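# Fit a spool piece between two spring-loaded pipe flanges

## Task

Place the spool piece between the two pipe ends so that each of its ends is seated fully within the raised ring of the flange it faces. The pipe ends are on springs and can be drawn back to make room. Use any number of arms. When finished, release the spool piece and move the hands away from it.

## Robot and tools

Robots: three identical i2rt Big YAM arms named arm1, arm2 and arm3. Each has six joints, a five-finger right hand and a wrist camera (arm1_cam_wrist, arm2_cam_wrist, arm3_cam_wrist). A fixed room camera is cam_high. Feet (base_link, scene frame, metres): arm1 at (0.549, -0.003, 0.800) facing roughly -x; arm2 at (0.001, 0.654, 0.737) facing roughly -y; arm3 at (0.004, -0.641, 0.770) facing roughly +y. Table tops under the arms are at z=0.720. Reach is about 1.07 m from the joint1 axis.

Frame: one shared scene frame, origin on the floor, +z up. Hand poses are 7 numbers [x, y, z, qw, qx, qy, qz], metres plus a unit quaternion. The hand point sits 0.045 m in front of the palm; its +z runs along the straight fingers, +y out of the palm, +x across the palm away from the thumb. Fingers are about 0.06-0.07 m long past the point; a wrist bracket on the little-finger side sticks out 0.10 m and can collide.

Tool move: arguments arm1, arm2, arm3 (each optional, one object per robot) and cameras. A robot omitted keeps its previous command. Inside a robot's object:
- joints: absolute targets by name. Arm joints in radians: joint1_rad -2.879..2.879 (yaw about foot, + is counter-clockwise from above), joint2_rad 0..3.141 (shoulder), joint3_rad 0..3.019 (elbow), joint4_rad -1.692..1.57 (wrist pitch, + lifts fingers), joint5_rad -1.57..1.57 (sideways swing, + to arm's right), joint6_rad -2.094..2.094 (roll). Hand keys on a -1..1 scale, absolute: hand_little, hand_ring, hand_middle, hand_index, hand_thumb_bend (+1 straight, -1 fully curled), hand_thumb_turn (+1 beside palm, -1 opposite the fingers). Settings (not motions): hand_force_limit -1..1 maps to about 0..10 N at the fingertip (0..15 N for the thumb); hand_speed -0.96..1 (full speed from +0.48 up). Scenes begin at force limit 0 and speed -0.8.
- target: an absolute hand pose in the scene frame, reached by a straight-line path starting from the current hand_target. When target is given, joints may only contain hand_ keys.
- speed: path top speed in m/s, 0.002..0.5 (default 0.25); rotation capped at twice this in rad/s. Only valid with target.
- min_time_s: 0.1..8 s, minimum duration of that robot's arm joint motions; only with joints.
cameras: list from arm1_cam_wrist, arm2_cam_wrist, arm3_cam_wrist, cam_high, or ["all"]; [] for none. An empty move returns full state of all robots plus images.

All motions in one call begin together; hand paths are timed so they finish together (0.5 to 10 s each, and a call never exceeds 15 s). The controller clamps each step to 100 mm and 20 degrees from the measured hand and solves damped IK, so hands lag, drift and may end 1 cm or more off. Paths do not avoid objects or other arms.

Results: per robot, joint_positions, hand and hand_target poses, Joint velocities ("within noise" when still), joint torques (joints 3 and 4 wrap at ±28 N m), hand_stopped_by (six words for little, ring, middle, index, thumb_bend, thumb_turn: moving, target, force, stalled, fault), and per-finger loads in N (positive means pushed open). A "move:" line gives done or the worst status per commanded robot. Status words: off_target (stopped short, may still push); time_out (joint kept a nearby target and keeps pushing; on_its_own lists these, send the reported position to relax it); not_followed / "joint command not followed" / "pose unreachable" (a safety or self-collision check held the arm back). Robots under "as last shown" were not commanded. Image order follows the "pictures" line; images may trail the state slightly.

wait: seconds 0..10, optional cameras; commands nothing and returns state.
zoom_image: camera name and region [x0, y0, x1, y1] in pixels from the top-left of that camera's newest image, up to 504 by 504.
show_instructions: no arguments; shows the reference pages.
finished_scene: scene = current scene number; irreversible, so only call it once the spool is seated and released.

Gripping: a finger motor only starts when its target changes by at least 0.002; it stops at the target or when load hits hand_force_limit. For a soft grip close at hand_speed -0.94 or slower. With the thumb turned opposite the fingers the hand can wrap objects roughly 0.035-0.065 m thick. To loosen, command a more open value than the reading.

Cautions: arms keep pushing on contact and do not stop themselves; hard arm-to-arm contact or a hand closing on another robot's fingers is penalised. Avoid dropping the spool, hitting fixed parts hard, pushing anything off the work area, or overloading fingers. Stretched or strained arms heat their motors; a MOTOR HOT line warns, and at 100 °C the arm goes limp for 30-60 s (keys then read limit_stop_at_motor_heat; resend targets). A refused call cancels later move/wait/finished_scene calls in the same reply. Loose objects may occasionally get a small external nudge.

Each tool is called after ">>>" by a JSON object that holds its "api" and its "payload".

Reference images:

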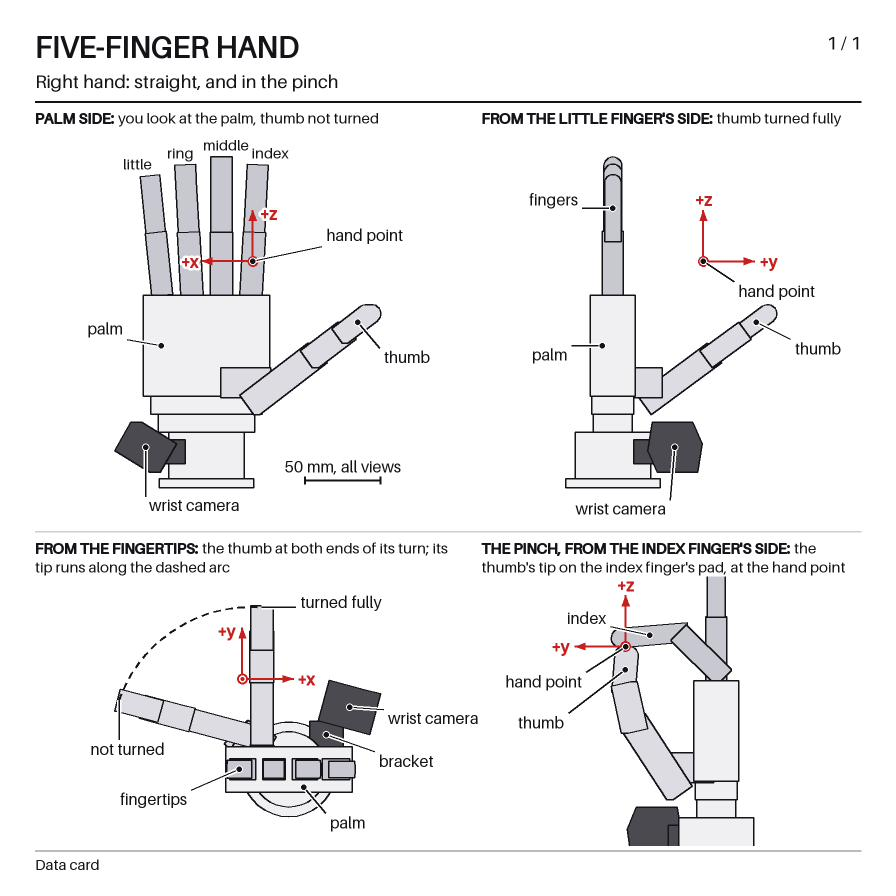

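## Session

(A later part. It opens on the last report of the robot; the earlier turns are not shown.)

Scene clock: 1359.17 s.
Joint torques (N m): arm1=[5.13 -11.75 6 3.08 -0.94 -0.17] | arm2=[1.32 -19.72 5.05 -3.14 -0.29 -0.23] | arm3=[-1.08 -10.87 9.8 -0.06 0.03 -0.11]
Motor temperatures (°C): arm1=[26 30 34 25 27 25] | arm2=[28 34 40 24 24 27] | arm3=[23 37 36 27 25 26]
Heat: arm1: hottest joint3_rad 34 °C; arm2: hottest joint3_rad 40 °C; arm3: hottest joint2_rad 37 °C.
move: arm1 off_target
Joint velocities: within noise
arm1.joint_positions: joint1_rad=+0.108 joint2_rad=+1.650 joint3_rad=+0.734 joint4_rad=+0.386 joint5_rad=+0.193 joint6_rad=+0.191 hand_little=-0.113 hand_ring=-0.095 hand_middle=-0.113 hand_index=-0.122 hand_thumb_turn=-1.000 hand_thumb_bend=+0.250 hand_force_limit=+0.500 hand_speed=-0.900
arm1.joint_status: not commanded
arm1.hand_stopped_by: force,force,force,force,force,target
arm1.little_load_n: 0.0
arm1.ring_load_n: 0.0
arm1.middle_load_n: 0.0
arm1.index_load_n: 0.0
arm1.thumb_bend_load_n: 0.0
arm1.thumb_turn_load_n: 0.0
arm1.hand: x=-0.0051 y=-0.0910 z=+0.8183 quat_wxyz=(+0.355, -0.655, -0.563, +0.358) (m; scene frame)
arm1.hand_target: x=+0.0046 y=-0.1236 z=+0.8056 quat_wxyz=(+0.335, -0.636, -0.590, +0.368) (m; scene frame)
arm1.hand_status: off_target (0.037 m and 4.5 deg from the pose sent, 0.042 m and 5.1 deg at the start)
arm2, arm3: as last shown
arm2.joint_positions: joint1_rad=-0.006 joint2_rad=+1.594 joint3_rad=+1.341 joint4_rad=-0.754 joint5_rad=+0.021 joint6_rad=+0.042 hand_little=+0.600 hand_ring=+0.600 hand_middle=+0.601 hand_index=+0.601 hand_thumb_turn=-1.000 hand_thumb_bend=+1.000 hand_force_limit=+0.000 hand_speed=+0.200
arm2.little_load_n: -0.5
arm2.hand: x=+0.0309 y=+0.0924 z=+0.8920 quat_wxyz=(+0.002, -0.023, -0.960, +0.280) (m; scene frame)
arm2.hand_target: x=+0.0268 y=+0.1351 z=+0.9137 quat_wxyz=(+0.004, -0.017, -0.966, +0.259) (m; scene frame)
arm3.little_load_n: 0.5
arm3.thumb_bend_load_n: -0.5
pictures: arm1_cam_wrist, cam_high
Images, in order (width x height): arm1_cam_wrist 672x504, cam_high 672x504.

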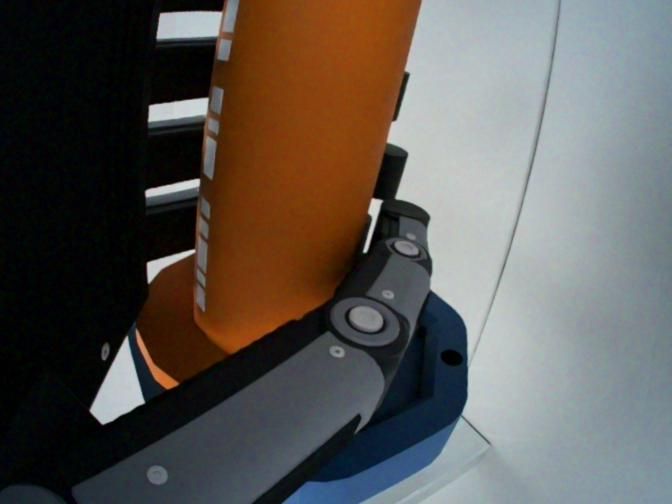

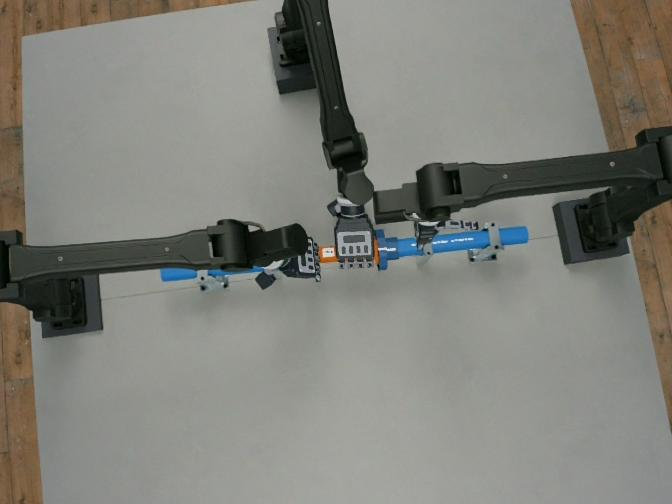

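>>> {"api": "move", "payload": {"arm1": {"target":[0.005,-0.125,0.780,0.3344,-0.6349,-0.5889,0.3675],"speed":0.06}, "cameras": ["arm1_cam_wrist","arm2_cam_wrist"]}}

>>> {"api": "zoom_image", "payload": {"camera": "arm1_cam_wrist", "region": [80, 180, 500, 504]}}

Scene clock: 1366.93 s.
Joint torques (N m): arm1=[5.19 -10.81 5.5 2.69 -0.81 -0.07] | arm2=[1.32 -19.72 5.09 -3.14 -0.29 -0.24] | arm3=[-1.03 -10.87 9.78 -0.01 0.02 -0.11]
Motor temperatures (°C): arm1=[26 30 33 25 28 25] | arm2=[28 35 39 24 24 27] | arm3=[23 37 35 27 25 26]
Heat: arm1: hottest joint3_rad 33 °C; arm2: hottest joint3_rad 39 °C; arm3: hottest joint2_rad 37 °C.
move: arm1 off_target
Joint velocities: within noise
arm1.joint_positions: joint1_rad=+0.108 joint2_rad=+1.699 joint3_rad=+0.718 joint4_rad=+0.477 joint5_rad=+0.191 joint6_rad=+0.182 hand_little=-0.113 hand_ring=-0.095 hand_middle=-0.113 hand_index=-0.122 hand_thumb_turn=-1.000 hand_thumb_bend=+0.250 hand_force_limit=+0.500 hand_speed=-0.900
arm1.joint_status: not commanded
arm1.hand_stopped_by: force,force,force,force,force,target
arm1.little_load_n: 0.0
arm1.ring_load_n: 0.0
arm1.middle_load_n: 0.0
arm1.index_load_n: 0.0
arm1.thumb_bend_load_n: 0.0
arm1.thumb_turn_load_n: 0.0
arm1.hand: x=-0.0072 y=-0.0913 z=+0.8036 quat_wxyz=(+0.361, -0.648, -0.561, +0.367) (m; scene frame)
arm1.hand_target: x=+0.0070 y=-0.1232 z=+0.7813 quat_wxyz=(+0.335, -0.636, -0.590, +0.368) (m; scene frame)
arm1.hand_status: off_target (0.043 m and 4.7 deg from the pose sent, 0.052 m and 4.6 deg at the start)
arm2, arm3: as last shown
arm2.little_load_n: 0.0
arm2.ring_load_n: 4.0
arm2.middle_load_n: 9.5
arm2.index_load_n: 8.0
arm2.hand: x=+0.0309 y=+0.0925 z=+0.8918 quat_wxyz=(+0.002, -0.023, -0.960, +0.280) (m; scene frame)
arm2.hand_target: x=+0.0268 y=+0.1351 z=+0.9138 quat_wxyz=(+0.004, -0.017, -0.966, +0.259) (m; scene frame)
arm3.little_load_n: 0.0
arm3.thumb_bend_load_n: 0.0
pictures: arm1_cam_wrist, arm2_cam_wrist
Images, in order (width x height): arm1_cam_wrist 672x504, arm2_cam_wrist 672x504.

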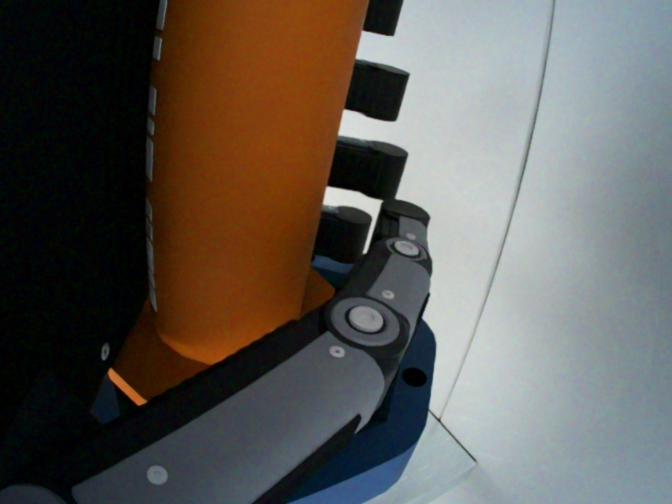

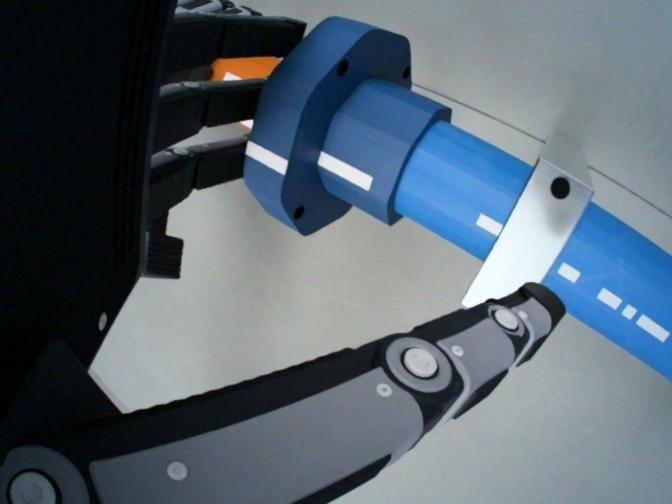

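Scaled by 1.200 from the camera's 672x504 image, which has a finer 960x720 frame.

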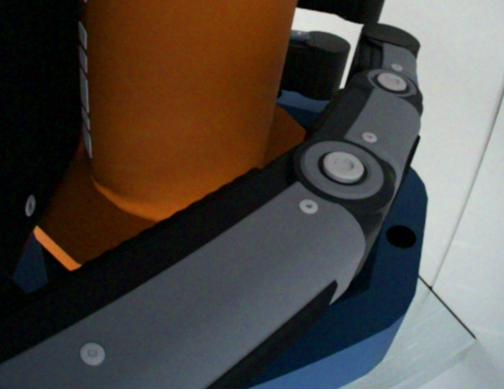

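>>> {"api": "move", "payload": {"arm1": {"target":[0.008,-0.122,0.755,0.3344,-0.6349,-0.5889,0.3675],"speed":0.06}, "cameras": ["arm1_cam_wrist","cam_high"]}}

>>> {"api": "zoom_image", "payload": {"camera": "arm1_cam_wrist", "region": [80, 180, 500, 504]}}

>>> {"api": "zoom_image", "payload": {"camera": "cam_high", "region": [260, 190, 440, 310]}}

Scene clock: 1371.70 s.
Joint torques (N m): arm1=[4.66 -9 4.51 1.99 -1.08 0.07] | arm2=[1.32 -19.66 5.09 -3.17 -0.3 -0.24] | arm3=[-1.08 -10.87 9.78 -0.02 0.03 -0.11]
Motor temperatures (°C): arm1=[26 30 33 25 28 25] | arm2=[28 35 39 24 24 27] | arm3=[23 37 35 27 25 26]
Heat: arm1: hottest joint3_rad 33 °C; arm2: hottest joint3_rad 39 °C; arm3: hottest joint2_rad 37 °C.
move: arm1 off_target
Joint velocities: within noise
arm1.joint_positions: joint1_rad=+0.108 joint2_rad=+1.736 joint3_rad=+0.707 joint4_rad=+0.575 joint5_rad=+0.193 joint6_rad=+0.167 hand_little=-0.113 hand_ring=-0.095 hand_middle=-0.113 hand_index=-0.122 hand_thumb_turn=-1.000 hand_thumb_bend=+0.250 hand_force_limit=+0.500 hand_speed=-0.900
arm1.joint_status: not commanded
arm1.hand_stopped_by: force,force,force,force,force,target
arm1.little_load_n: 0.0
arm1.ring_load_n: 0.0
arm1.middle_load_n: 0.0
arm1.index_load_n: 0.0
arm1.thumb_bend_load_n: 0.0
arm1.thumb_turn_load_n: 0.0
arm1.hand: x=-0.0137 y=-0.0911 z=+0.7995 quat_wxyz=(+0.376, -0.636, -0.555, +0.381) (m; scene frame)
arm1.hand_target: x=+0.0114 y=-0.1192 z=+0.7582 quat_wxyz=(+0.335, -0.636, -0.590, +0.367) (m; scene frame)
arm1.hand_status: off_target (0.058 m and 6.3 deg from the pose sent, 0.059 m and 4.7 deg at the start)
arm2, arm3: as last shown
arm2.joint_positions: joint1_rad=-0.006 joint2_rad=+1.594 joint3_rad=+1.341 joint4_rad=-0.753 joint5_rad=+0.021 joint6_rad=+0.042 hand_little=+0.600 hand_ring=+0.601 hand_middle=+0.601 hand_index=+0.601 hand_thumb_turn=-1.000 hand_thumb_bend=+1.000 hand_force_limit=+0.000 hand_speed=+0.200
arm2.ring_load_n: 4.5
arm2.index_load_n: 9.0
arm2.hand: x=+0.0309 y=+0.0924 z=+0.8918 quat_wxyz=(+0.003, -0.023, -0.960, +0.280) (m; scene frame)
arm2.hand_target: x=+0.0267 y=+0.1351 z=+0.9138 quat_wxyz=(+0.004, -0.017, -0.966, +0.259) (m; scene frame)
pictures: arm1_cam_wrist, cam_high
Images, in order (width x height): arm1_cam_wrist 672x504, cam_high 672x504.

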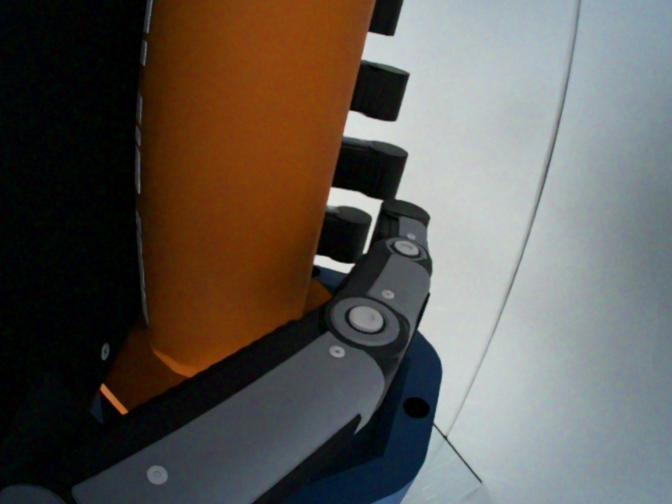

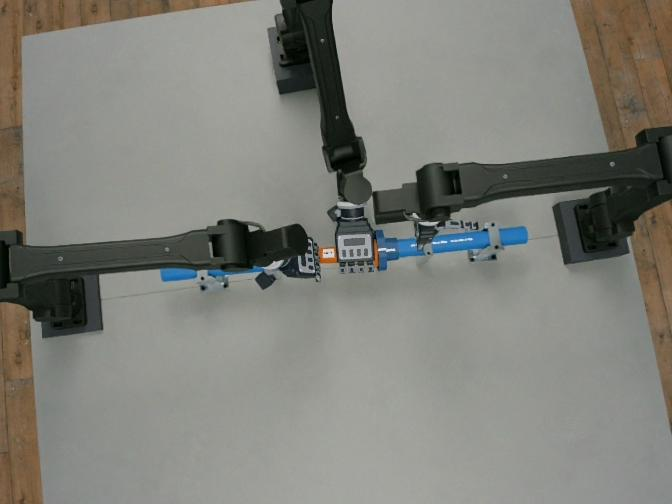

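Scaled by 1.200 from the camera's 672x504 image, which has a finer 960x720 frame.

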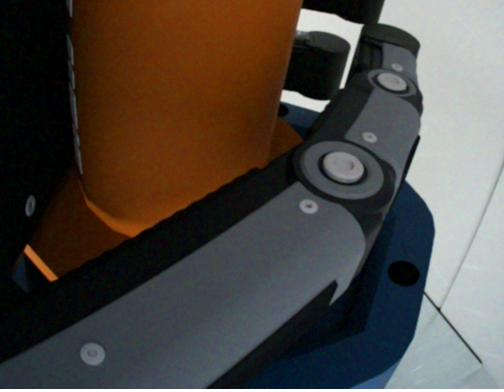

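Scaled by 2.800.

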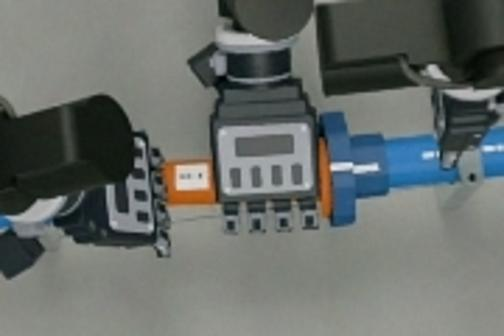

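>>> {"api": "move", "payload": {"arm1": {"target":[0.035,-0.122,0.755,0.3344,-0.6349,-0.5889,0.3675],"speed":0.06}, "cameras": ["arm1_cam_wrist","cam_high"]}}

>>> {"api": "zoom_image", "payload": {"camera": "arm1_cam_wrist", "region": [80, 180, 500, 504]}}

>>> {"api": "zoom_image", "payload": {"camera": "cam_high", "region": [260, 190, 440, 310]}}

Scene clock: 1377.90 s.
Joint torques (N m): arm1=[5.19 -11.11 1.96 1.18 -0.66 0.18] | arm2=[1.32 -19.6 5.19 -3.18 -0.29 -0.24] | arm3=[-1.08 -10.7 9.81 -0.12 0.03 -0.1]
Motor temperatures (°C): arm1=[26 30 33 25 28 25] | arm2=[28 36 38 24 24 27] | arm3=[23 37 35 27 25 26]
Heat: arm1: hottest joint3_rad 33 °C; arm2: hottest joint3_rad 38 °C; arm3: hottest joint2_rad 37 °C.
move: arm1 off_target
Joint velocities: within noise
arm1.joint_positions: joint1_rad=+0.110 joint2_rad=+1.729 joint3_rad=+0.665 joint4_rad=+0.631 joint5_rad=+0.192 joint6_rad=+0.162 hand_little=-0.113 hand_ring=-0.095 hand_middle=-0.113 hand_index=-0.122 hand_thumb_turn=-1.000 hand_thumb_bend=+0.250 hand_force_limit=+0.500 hand_speed=-0.900
arm1.joint_status: not commanded
arm1.hand_stopped_by: force,force,force,force,force,target
arm1.little_load_n: 0.0
arm1.ring_load_n: 0.0
arm1.middle_load_n: 0.5
arm1.index_load_n: 0.0
arm1.thumb_bend_load_n: 0.0
arm1.thumb_turn_load_n: 0.0
arm1.hand: x=-0.0029 y=-0.0901 z=+0.7984 quat_wxyz=(+0.381, -0.631, -0.553, +0.388) (m; scene frame)
arm1.hand_target: x=+0.0363 y=-0.1180 z=+0.7577 quat_wxyz=(+0.336, -0.636, -0.590, +0.367) (m; scene frame)
arm1.hand_status: off_target (0.066 m and 7.2 deg from the pose sent, 0.073 m and 6.3 deg at the start)
arm2: as last shown
arm2.joint_positions: joint1_rad=-0.006 joint2_rad=+1.594 joint3_rad=+1.339 joint4_rad=-0.753 joint5_rad=+0.021 joint6_rad=+0.043 hand_little=+0.600 hand_ring=+0.601 hand_middle=+0.601 hand_index=+0.601 hand_thumb_turn=-1.000 hand_thumb_bend=+1.000 hand_force_limit=+0.000 hand_speed=+0.200
arm2.middle_load_n: 10.5
arm2.index_load_n: 8.0
arm2.hand: x=+0.0309 y=+0.0929 z=+0.8912 quat_wxyz=(+0.003, -0.023, -0.960, +0.280) (m; scene frame)
arm2.hand_target: x=+0.0268 y=+0.1351 z=+0.9138 quat_wxyz=(+0.004, -0.017, -0.966, +0.259) (m; scene frame)
arm3.joint_positions: joint1_rad=-0.036 joint2_rad=+1.595 joint3_rad=+1.499 joint4_rad=-1.539 joint5_rad=-0.001 joint6_rad=+0.007 hand_little=-1.000 hand_ring=+1.000 hand_middle=-0.990 hand_index=+1.000 hand_thumb_turn=-1.000 hand_thumb_bend=+1.000 hand_force_limit=+0.600 hand_speed=+0.000
arm3.joint_status: not commanded
arm3.hand_stopped_by: target,target,target,target,target,target
arm3.little_load_n: 0.0
arm3.ring_load_n: 0.0
arm3.middle_load_n: 0.0
arm3.index_load_n: 0.0
arm3.thumb_bend_load_n: 0.0
arm3.thumb_turn_load_n: 0.0
arm3.hand: x=-0.0134 y=-0.2378 z=+0.9777 quat_wxyz=(+0.032, +0.999, -0.021, -0.001) (m; scene frame)
arm3.hand_target: x=-0.0120 y=-0.2399 z=+0.9800 quat_wxyz=(+0.035, +0.999, -0.017, -0.001) (m; scene frame)
arm3.hand_status: not commanded
pictures: arm1_cam_wrist, cam_high
Images, in order (width x height): arm1_cam_wrist 672x504, cam_high 672x504.

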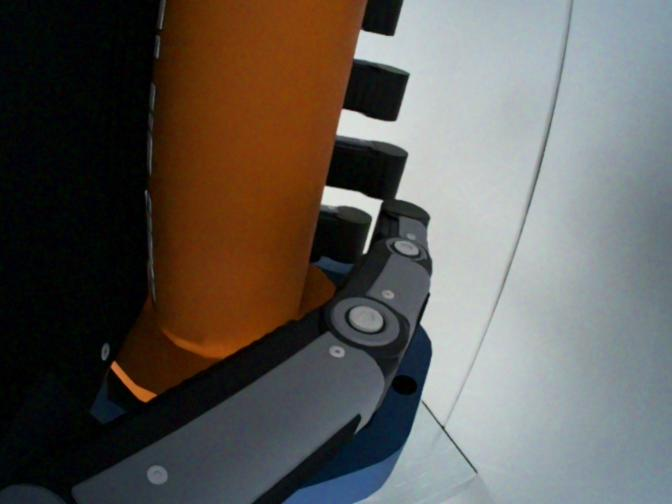

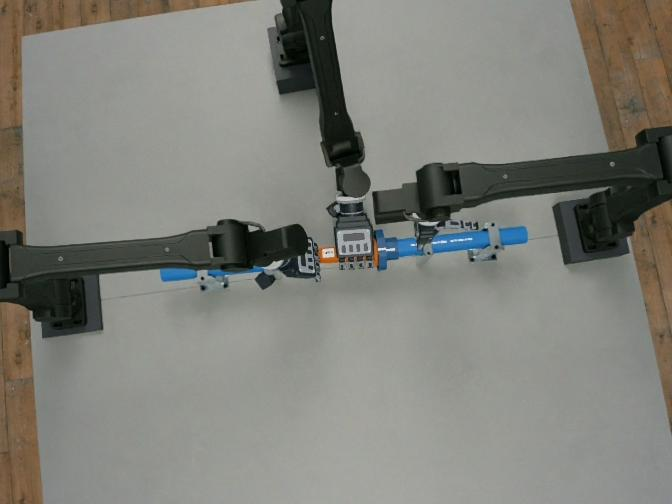

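Scaled by 1.200 from the camera's 672x504 image, which has a finer 960x720 frame.

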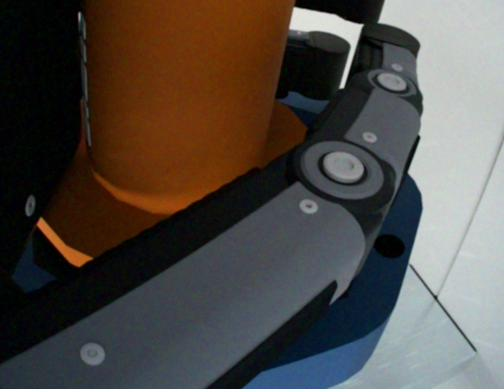

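Scaled by 2.800.

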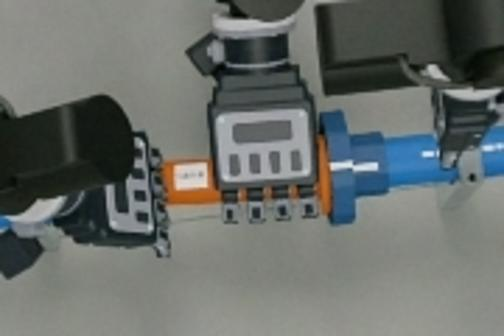

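>>> {"api": "move", "payload": {"arm1": {"target":[0.060,-0.122,0.755,0.3344,-0.6349,-0.5889,0.3675],"speed":0.06}, "cameras": ["all"]}}

>>> {"api": "zoom_image", "payload": {"camera": "cam_high", "region": [260, 190, 440, 310]}}

Scene clock: 1385.70 s.
Joint torques (N m): arm1=[5.54 -12.98 -0.43 1.17 -0.57 0.05] | arm2=[1.32 -18.26 5.44 -3.18 -0.3 -0.24] | arm3=[-0.91 -10.99 9.84 -0.06 0.03 -0.11]
Motor temperatures (°C): arm1=[26 29 32 25 28 25] | arm2=[28 36 38 24 24 27] | arm3=[23 37 35 27 25 26]
Heat: arm1: hottest joint3_rad 32 °C; arm2: hottest joint3_rad 38 °C; arm3: hottest joint2_rad 37 °C.
move: arm1 off_target
Joint velocities: within noise
arm1.joint_positions: joint1_rad=+0.119 joint2_rad=+1.721 joint3_rad=+0.629 joint4_rad=+0.662 joint5_rad=+0.199 joint6_rad=+0.178 hand_little=-0.113 hand_ring=-0.095 hand_middle=-0.113 hand_index=-0.122 hand_thumb_turn=-1.000 hand_thumb_bend=+0.250 hand_force_limit=+0.500 hand_speed=-0.900
arm1.joint_status: not commanded
arm1.hand_stopped_by: force,force,force,force,force,target
arm1.little_load_n: 1.0
arm1.ring_load_n: 0.0
arm1.middle_load_n: 0.0
arm1.index_load_n: 2.5
arm1.thumb_bend_load_n: 0.0
arm1.thumb_turn_load_n: 0.0
arm1.hand: x=+0.0092 y=-0.0930 z=+0.7954 quat_wxyz=(+0.379, -0.634, -0.549, +0.392) (m; scene frame)
arm1.hand_target: x=+0.0590 y=-0.1176 z=+0.7569 quat_wxyz=(+0.336, -0.636, -0.590, +0.367) (m; scene frame)
arm1.hand_status: off_target (0.071 m and 7.5 deg from the pose sent, 0.083 m and 7.2 deg at the start)
arm2, arm3: as last shown
arm2.joint_positions: joint1_rad=-0.006 joint2_rad=+1.579 joint3_rad=+1.336 joint4_rad=-0.753 joint5_rad=+0.021 joint6_rad=+0.043 hand_little=+0.600 hand_ring=+0.600 hand_middle=+0.602 hand_index=+0.601 hand_thumb_turn=-1.000 hand_thumb_bend=+1.000 hand_force_limit=+0.000 hand_speed=+0.200
arm2.ring_load_n: 0.5
arm2.middle_load_n: 7.5
arm2.index_load_n: 8.5
arm2.hand: x=+0.0309 y=+0.0943 z=+0.8978 quat_wxyz=(+0.002, -0.023, -0.958, +0.285) (m; scene frame)
arm2.hand_target: x=+0.0268 y=+0.1352 z=+0.9137 quat_wxyz=(+0.004, -0.017, -0.966, +0.259) (m; scene frame)
pictures: arm1_cam_wrist, arm2_cam_wrist, arm3_cam_wrist, cam_high
Images, in order (width x height): arm1_cam_wrist 672x504, arm2_cam_wrist 672x504, arm3_cam_wrist 672x504, cam_high 672x504.

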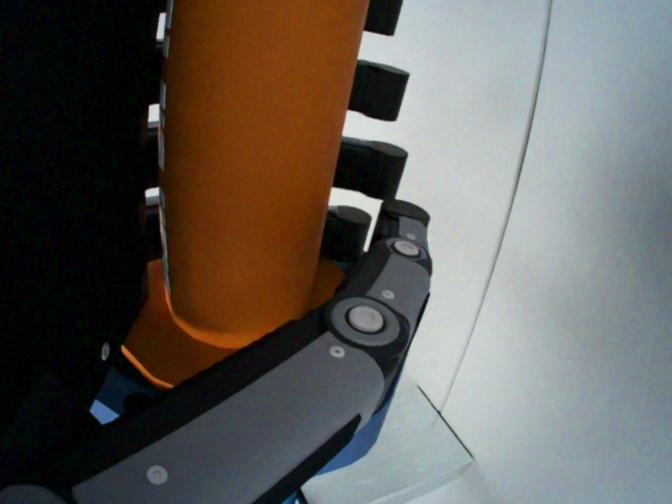

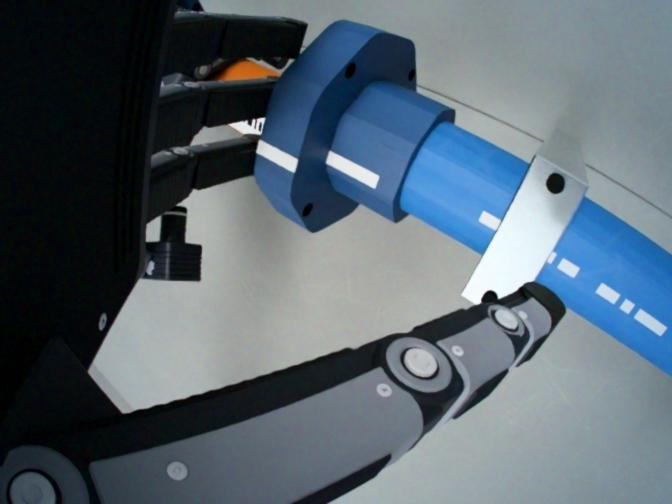

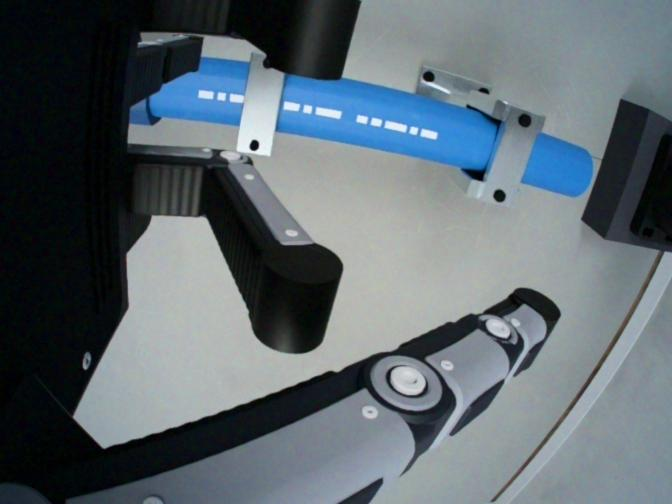

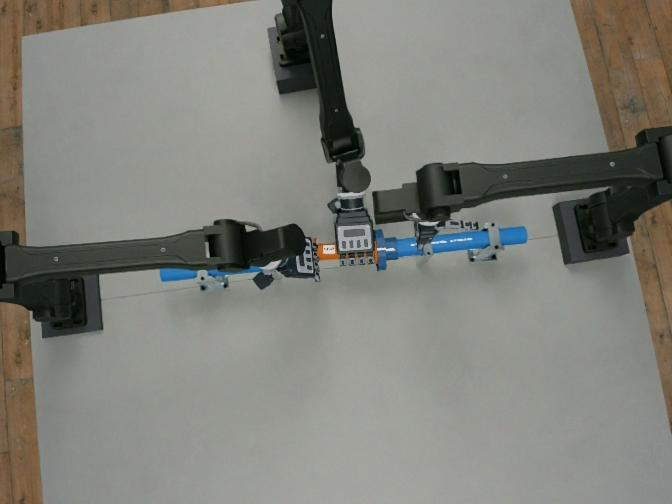

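Scaled by 2.800.

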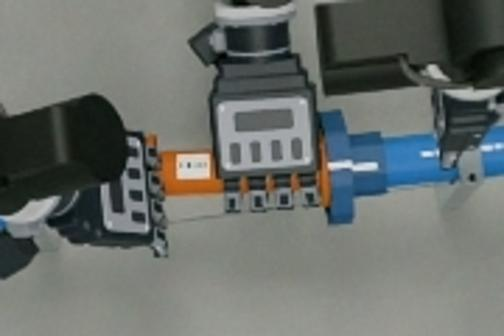

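>>> {"api": "zoom_image", "payload": {"camera": "arm1_cam_wrist", "region": [80, 240, 450, 504]}}

>>> {"api": "zoom_image", "payload": {"camera": "arm2_cam_wrist", "region": [160, 20, 360, 180]}}

Scaled by 1.362 from the camera's 672x504 image, which has a finer 960x720 frame.

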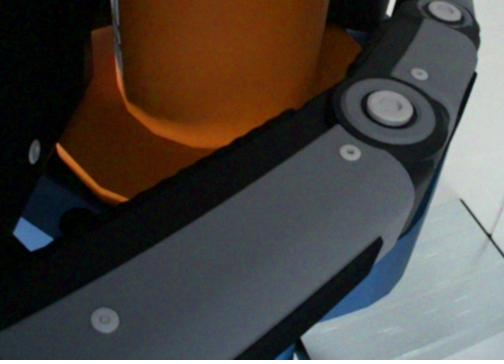

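Scaled by 2.520 from the camera's 672x504 image, which has a finer 960x720 frame.

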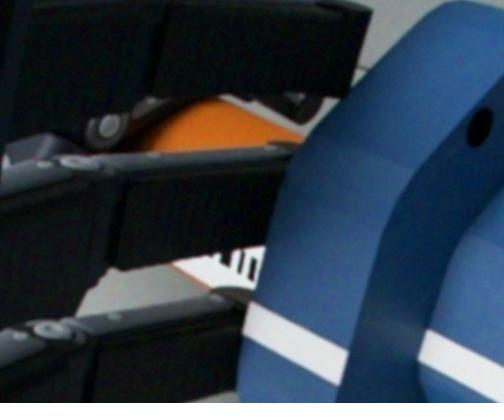

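>>> {"api": "zoom_image", "payload": {"camera": "cam_high", "region": [345, 215, 405, 285]}}

>>> {"api": "zoom_image", "payload": {"camera": "cam_high", "region": [285, 215, 345, 285]}}

Scaled by 7.200.

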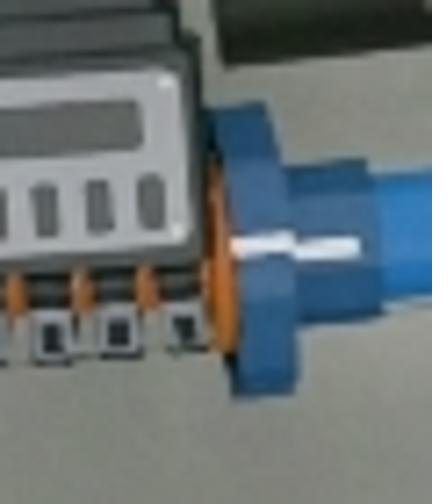

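Scaled by 7.200.

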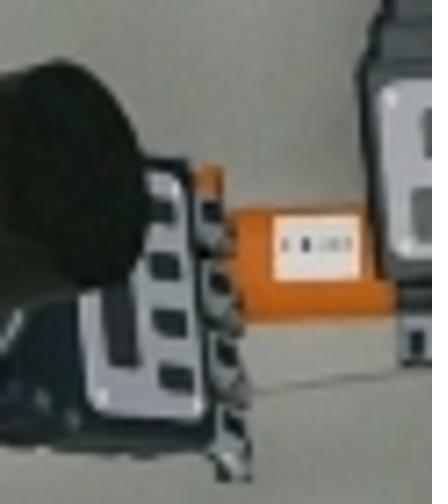

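>>> {"api": "move", "payload": {"arm1": {"joints":{"hand_force_limit":0.3,"hand_speed":-0.85,"hand_little":-0.97,"hand_ring":-0.97,"hand_middle":-0.97,"hand_index":-0.97,"hand_thumb_bend":-0.97}}, "cameras": ["arm1_cam_wrist","cam_high"]}}

>>> {"api": "zoom_image", "payload": {"camera": "cam_high", "region": [345, 215, 405, 285]}}

>>> {"api": "zoom_image", "payload": {"camera": "arm1_cam_wrist", "region": [80, 240, 450, 504]}}

Scene clock: 1432.77 s.
Joint torques (N m): arm1=[5.42 -12.92 -0.42 1.14 -0.84 -0.02] | arm2=[1.32 -18.14 5.52 -3.12 -0.3 -0.24] | arm3=[-1.08 -10.81 9.84 -0.08 0.03 -0.11]
Motor temperatures (°C): arm1=[26 29 30 24 27 25] | arm2=[28 35 36 24 24 27] | arm3=[23 37 35 26 25 26]
Heat: arm1: hottest joint3_rad 30 °C; arm2: hottest joint3_rad 36 °C; arm3: hottest joint2_rad 37 °C.
move: arm1 off_target
Joint velocities: within noise
arm1.joint_positions: joint1_rad=+0.119 joint2_rad=+1.721 joint3_rad=+0.629 joint4_rad=+0.663 joint5_rad=+0.206 joint6_rad=+0.185 hand_little=-0.402 hand_ring=-0.314 hand_middle=-0.234 hand_index=-0.174 hand_thumb_turn=-1.000 hand_thumb_bend=-0.014 hand_force_limit=+0.300 hand_speed=-0.850
arm1.joint_status: hand_little off_target (ended at -0.402, target -0.970); hand_ring off_target (ended at -0.314, target -0.970); hand_middle off_target (ended at -0.234, target -0.970); hand_index off_target (ended at -0.174, target -0.970); hand_thumb_bend off_target (ended at -0.014, target -0.970); the others done
arm1.hand_stopped_by: force,force,force,force,force,target
arm1.little_load_n: 5.0
arm1.ring_load_n: 0.5
arm1.middle_load_n: 7.0
arm1.index_load_n: 4.0
arm1.thumb_bend_load_n: 9.0
arm1.thumb_turn_load_n: 1.0
arm1.hand: x=+0.0086 y=-0.0921 z=+0.7959 quat_wxyz=(+0.380, -0.636, -0.545, +0.392) (m; scene frame)
arm1.hand_target: x=+0.0589 y=-0.1176 z=+0.7569 quat_wxyz=(+0.336, -0.636, -0.590, +0.367) (m; scene frame)
arm1.hand_status: not commanded
arm2, arm3: as last shown
arm2.joint_positions: joint1_rad=-0.006 joint2_rad=+1.577 joint3_rad=+1.335 joint4_rad=-0.754 joint5_rad=+0.021 joint6_rad=+0.043 hand_little=+0.600 hand_ring=+0.600 hand_middle=+0.602 hand_index=+0.601 hand_thumb_turn=-1.000 hand_thumb_bend=+1.000 hand_force_limit=+0.000 hand_speed=+0.200
arm2.middle_load_n: 7.0
arm2.hand: x=+0.0309 y=+0.0951 z=+0.8979 quat_wxyz=(+0.002, -0.023, -0.958, +0.285) (m; scene frame)
arm2.hand_target: x=+0.0268 y=+0.1352 z=+0.9139 quat_wxyz=(+0.004, -0.017, -0.966, +0.259) (m; scene frame)
arm3.thumb_bend_load_n: -0.5
pictures: arm1_cam_wrist, cam_high
Images, in order (width x height): arm1_cam_wrist 672x504, cam_high 672x504.

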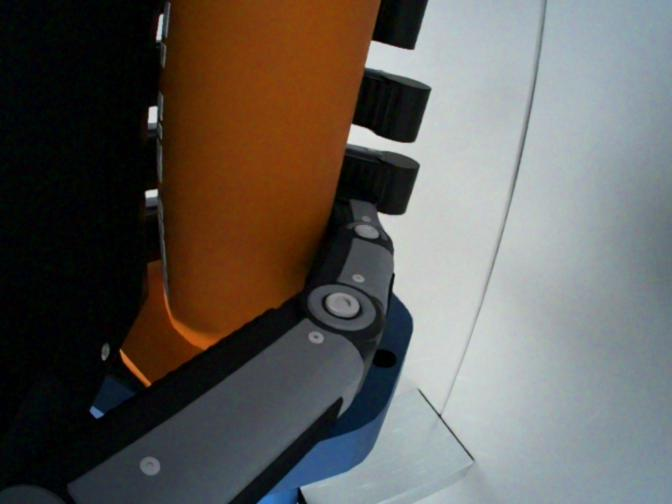

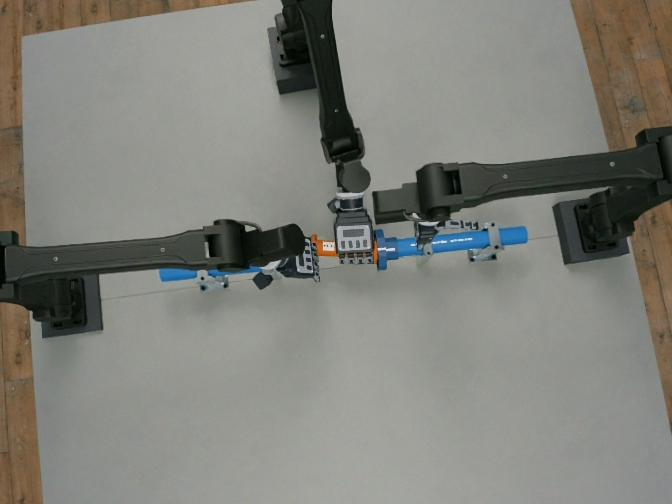

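Scaled by 7.200.

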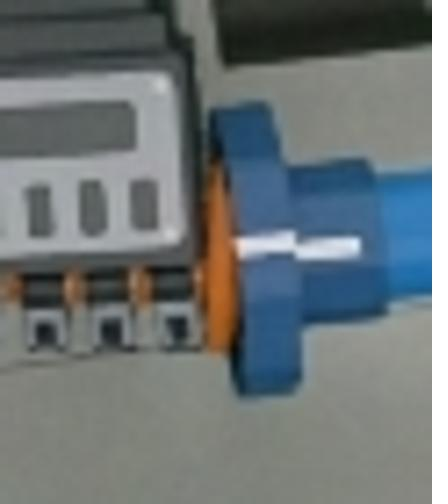

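Scaled by 1.362 from the camera's 672x504 image, which has a finer 960x720 frame.

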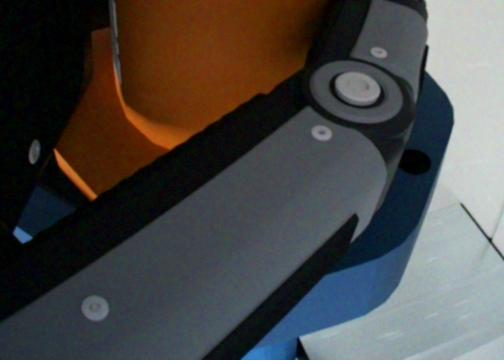

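>>> {"api": "move", "payload": {"arm1": {"target":[0.045,-0.118,0.800,0.3344,-0.6349,-0.5889,0.3675],"speed":0.06}, "cameras": ["arm1_cam_wrist","cam_high"]}}

>>> {"api": "zoom_image", "payload": {"camera": "cam_high", "region": [345, 215, 405, 285]}}

>>> {"api": "zoom_image", "payload": {"camera": "arm1_cam_wrist", "region": [80, 240, 450, 504]}}

Scene clock: 1442.63 s.
Joint torques (N m): arm1=[4.48 -19.14 1.58 0.58 -1.24 -0.15] | arm2=[1.32 -18.14 5.52 -3.12 -0.3 -0.24] | arm3=[-1.03 -10.87 9.87 -0.03 0.04 -0.1]
Motor temperatures (°C): arm1=[26 29 30 24 28 25] | arm2=[28 35 36 24 24 27] | arm3=[23 37 35 26 25 26]
Heat: arm1: hottest joint3_rad 30 °C; arm2: hottest joint3_rad 36 °C; arm3: hottest joint2_rad 37 °C.
move: arm1 off_target
Joint velocities: within noise
arm1.joint_positions: joint1_rad=+0.119 joint2_rad=+1.685 joint3_rad=+0.666 joint4_rad=+0.515 joint5_rad=+0.203 joint6_rad=+0.190 hand_little=-0.402 hand_ring=-0.314 hand_middle=-0.234 hand_index=-0.174 hand_thumb_turn=-1.000 hand_thumb_bend=-0.013 hand_force_limit=+0.300 hand_speed=-0.850
arm1.joint_status: not commanded
arm1.hand_stopped_by: force,force,force,force,force,target
arm1.little_load_n: 4.5
arm1.ring_load_n: 1.0
arm1.middle_load_n: 7.0
arm1.index_load_n: 5.5
arm1.thumb_bend_load_n: 11.0
arm1.thumb_turn_load_n: 1.5
arm1.hand: x=+0.0102 y=-0.0928 z=+0.7977 quat_wxyz=(+0.362, -0.649, -0.560, +0.367) (m; scene frame)
arm1.hand_target: x=+0.0426 y=-0.1162 z=+0.7973 quat_wxyz=(+0.335, -0.636, -0.590, +0.368) (m; scene frame)
arm1.hand_status: off_target (0.043 m and 4.9 deg from the pose sent, 0.045 m and 7.8 deg at the start)
arm2.joint_positions: joint1_rad=-0.006 joint2_rad=+1.577 joint3_rad=+1.335 joint4_rad=-0.754 joint5_rad=+0.021 joint6_rad=+0.043 hand_little=+0.600 hand_ring=+0.600 hand_middle=+0.602 hand_index=+0.601 hand_thumb_turn=-1.000 hand_thumb_bend=+1.000 hand_force_limit=+0.000 hand_speed=+0.200
arm2.joint_status: not commanded
arm2.hand_stopped_by: target,target,target,target,target,target
arm2.little_load_n: 0.0
arm2.ring_load_n: 0.5
arm2.middle_load_n: 7.0
arm2.index_load_n: 8.0
arm2.thumb_bend_load_n: 0.0
arm2.thumb_turn_load_n: 0.0
arm2.hand: x=+0.0309 y=+0.0951 z=+0.8979 quat_wxyz=(+0.002, -0.023, -0.958, +0.285) (m; scene frame)
arm2.hand_target: x=+0.0268 y=+0.1352 z=+0.9139 quat_wxyz=(+0.004, -0.017, -0.966, +0.259) (m; scene frame)
arm2.hand_status: not commanded
arm3: as last shown
arm3.thumb_bend_load_n: 0.0
pictures: arm1_cam_wrist, cam_high
Images, in order (width x height): arm1_cam_wrist 672x504, cam_high 672x504.

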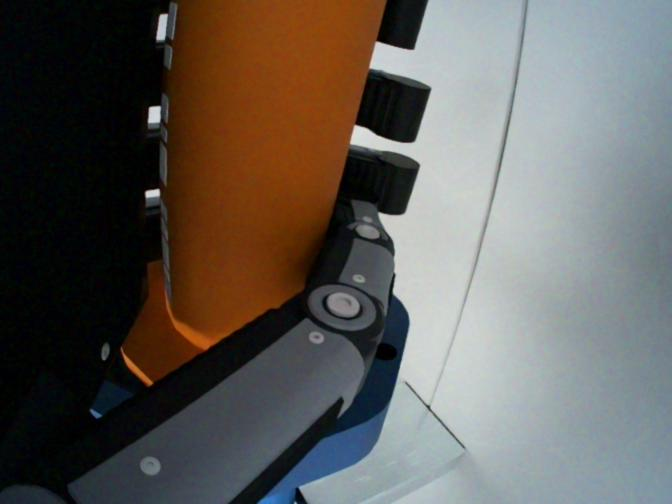

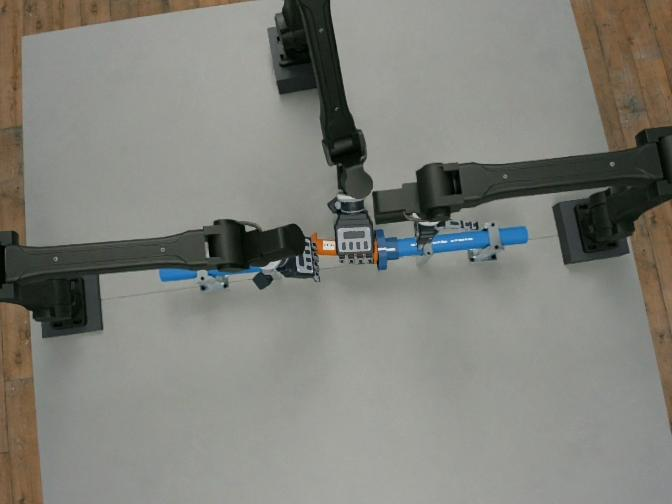

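Scaled by 7.200.

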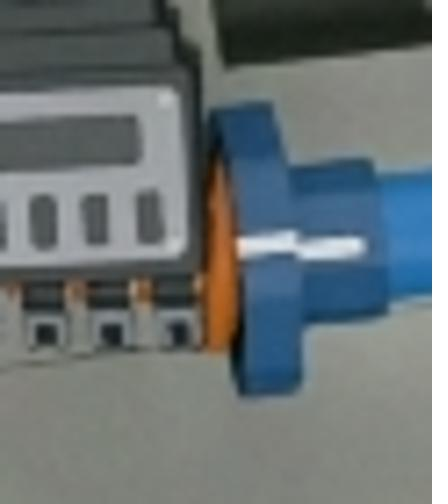

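Scaled by 1.362 from the camera's 672x504 image, which has a finer 960x720 frame.

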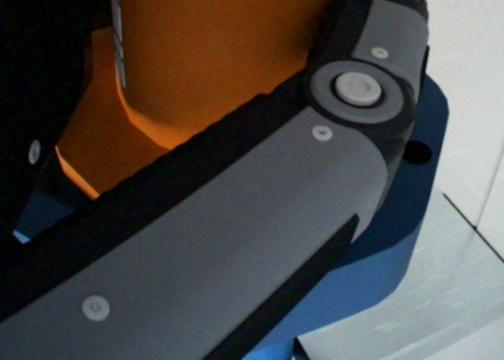

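>>> {"api": "move", "payload": {"arm1": {"target":[0.035,-0.118,0.820,0.3344,-0.6349,-0.5889,0.3675],"speed":0.05}, "cameras": ["arm1_cam_wrist","cam_high"]}}

>>> {"api": "zoom_image", "payload": {"camera": "cam_high", "region": [345, 215, 405, 285]}}

>>> {"api": "zoom_image", "payload": {"camera": "arm1_cam_wrist", "region": [80, 240, 450, 504]}}

Scene clock: 1446.67 s.
Joint torques (N m): arm1=[4.07 -21.01 2.66 0.76 -1.3 -0.18] | arm2=[1.32 -18.14 5.52 -3.12 -0.3 -0.24] | arm3=[-1.03 -10.93 9.81 -0.05 0.03 -0.11]
Motor temperatures (°C): arm1=[26 29 30 24 28 25] | arm2=[28 35 36 24 24 27] | arm3=[23 37 35 26 25 26]
Heat: arm1: hottest joint3_rad 30 °C; arm2: hottest joint3_rad 36 °C; arm3: hottest joint2_rad 37 °C.
move: arm1 off_target
Joint velocities: within noise
arm1.joint_positions: joint1_rad=+0.118 joint2_rad=+1.668 joint3_rad=+0.695 joint4_rad=+0.437 joint5_rad=+0.201 joint6_rad=+0.191 hand_little=-0.402 hand_ring=-0.314 hand_middle=-0.234 hand_index=-0.174 hand_thumb_turn=-1.000 hand_thumb_bend=-0.013 hand_force_limit=+0.300 hand_speed=-0.850
arm1.joint_status: not commanded
arm1.hand_stopped_by: force,force,force,force,force,target
arm1.little_load_n: 3.0
arm1.ring_load_n: 0.5
arm1.middle_load_n: 7.0
arm1.index_load_n: 6.5
arm1.thumb_bend_load_n: 11.5
arm1.thumb_turn_load_n: 2.0
arm1.hand: x=+0.0079 y=-0.0932 z=+0.8018 quat_wxyz=(+0.354, -0.654, -0.566, +0.355) (m; scene frame)
arm1.hand_target: x=+0.0326 y=-0.1166 z=+0.8165 quat_wxyz=(+0.335, -0.636, -0.590, +0.368) (m; scene frame)
arm1.hand_status: off_target (0.041 m and 4.3 deg from the pose sent, 0.042 m and 4.9 deg at the start)
arm2, arm3: as last shown
arm2.index_load_n: 8.5
pictures: arm1_cam_wrist, cam_high
Images, in order (width x height): arm1_cam_wrist 672x504, cam_high 672x504.

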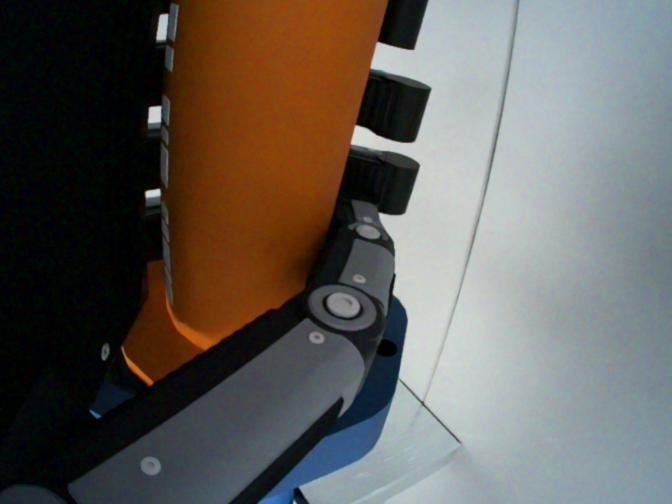

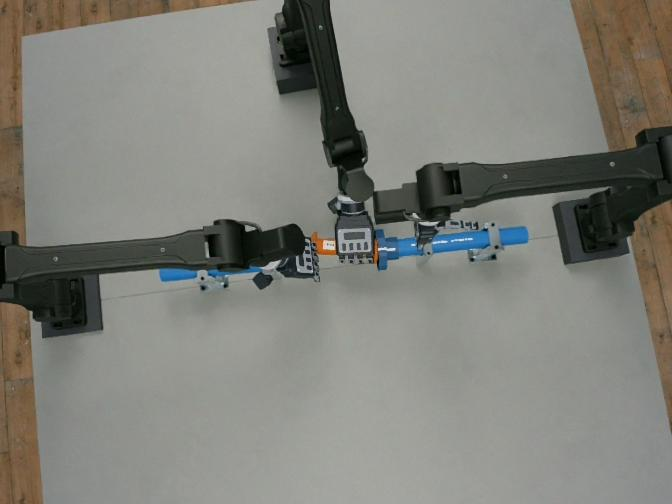

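Scaled by 7.200.

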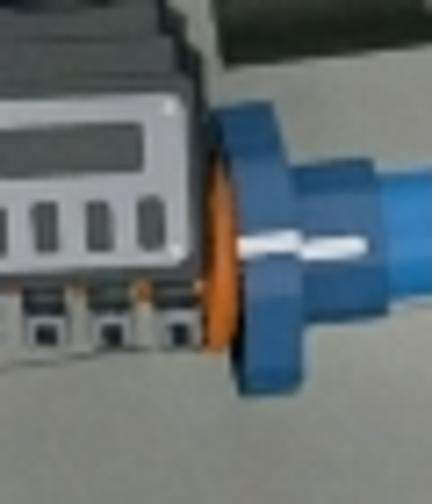

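Scaled by 1.362 from the camera's 672x504 image, which has a finer 960x720 frame.

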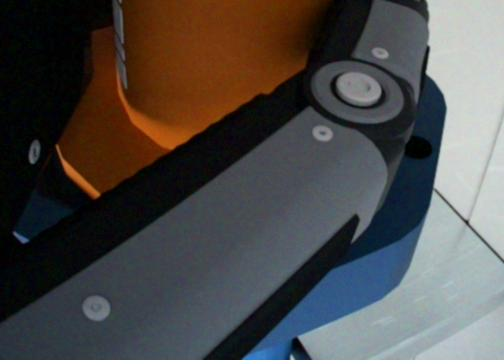

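>>> {"api": "move", "payload": {"arm1": {"target":[0.035,-0.118,0.840,0.3344,-0.6349,-0.5889,0.3675],"speed":0.05}, "cameras": ["arm1_cam_wrist","cam_high"]}}

>>> {"api": "zoom_image", "payload": {"camera": "cam_high", "region": [345, 215, 405, 285]}}

>>> {"api": "zoom_image", "payload": {"camera": "arm1_cam_wrist", "region": [80, 240, 450, 504]}}

Scene clock: 1453.03 s.
Joint torques (N m): arm1=[4.07 -23.71 2.69 0.59 -1.32 -0.21] | arm2=[1.26 -18.14 5.52 -3.12 -0.3 -0.24] | arm3=[-1.14 -10.99 9.85 -0.01 0.04 -0.1]
Motor temperatures (°C): arm1=[26 29 30 24 28 25] | arm2=[28 34 36 24 24 27] | arm3=[23 37 35 26 25 26]
Heat: arm1: hottest joint3_rad 30 °C; arm2: hottest joint3_rad 36 °C; arm3: hottest joint2_rad 37 °C.
move: arm1 off_target
Joint velocities: within noise
arm1.joint_positions: joint1_rad=+0.118 joint2_rad=+1.654 joint3_rad=+0.712 joint4_rad=+0.376 joint5_rad=+0.201 joint6_rad=+0.193 hand_little=-0.402 hand_ring=-0.314 hand_middle=-0.234 hand_index=-0.174 hand_thumb_turn=-1.000 hand_thumb_bend=-0.013 hand_force_limit=+0.300 hand_speed=-0.850
arm1.joint_status: not commanded
arm1.hand_stopped_by: force,force,force,force,force,target
arm1.little_load_n: 2.0
arm1.ring_load_n: 1.0
arm1.middle_load_n: 7.0
arm1.index_load_n: 9.5
arm1.thumb_bend_load_n: 12.5
arm1.thumb_turn_load_n: 1.5
arm1.hand: x=+0.0088 y=-0.0932 z=+0.8044 quat_wxyz=(+0.347, -0.659, -0.572, +0.345) (m; scene frame)
arm1.hand_target: x=+0.0314 y=-0.1168 z=+0.8343 quat_wxyz=(+0.335, -0.636, -0.590, +0.369) (m; scene frame)
arm1.hand_status: off_target (0.051 m and 4.5 deg from the pose sent, 0.053 m and 4.3 deg at the start)
arm2, arm3: as last shown
arm2.thumb_bend_load_n: -0.5
pictures: arm1_cam_wrist, cam_high
Images, in order (width x height): arm1_cam_wrist 672x504, cam_high 672x504.

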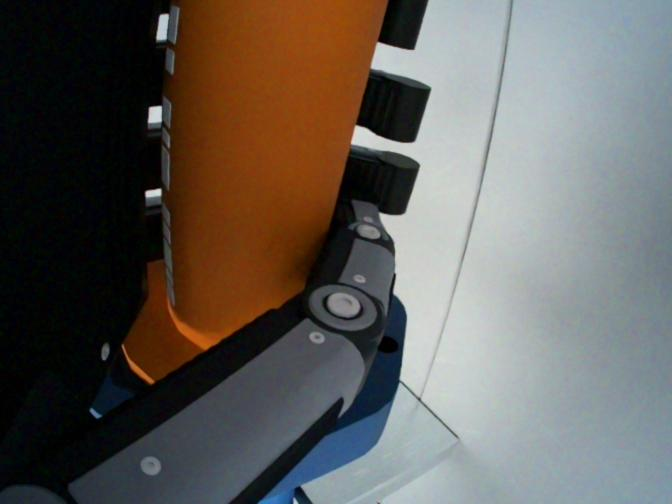

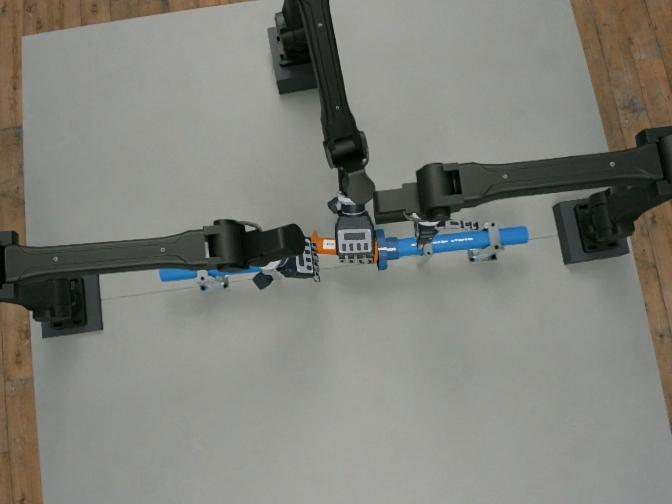

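Scaled by 7.200.

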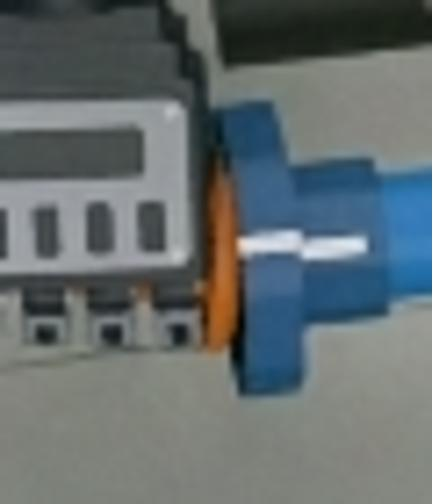

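Scaled by 1.362 from the camera's 672x504 image, which has a finer 960x720 frame.

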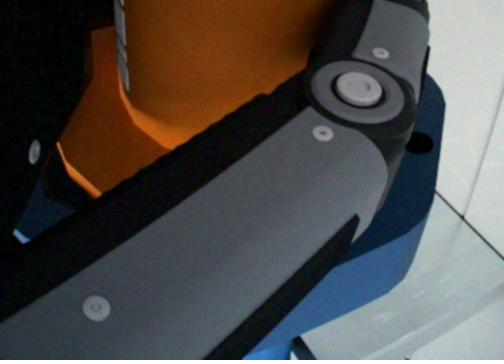

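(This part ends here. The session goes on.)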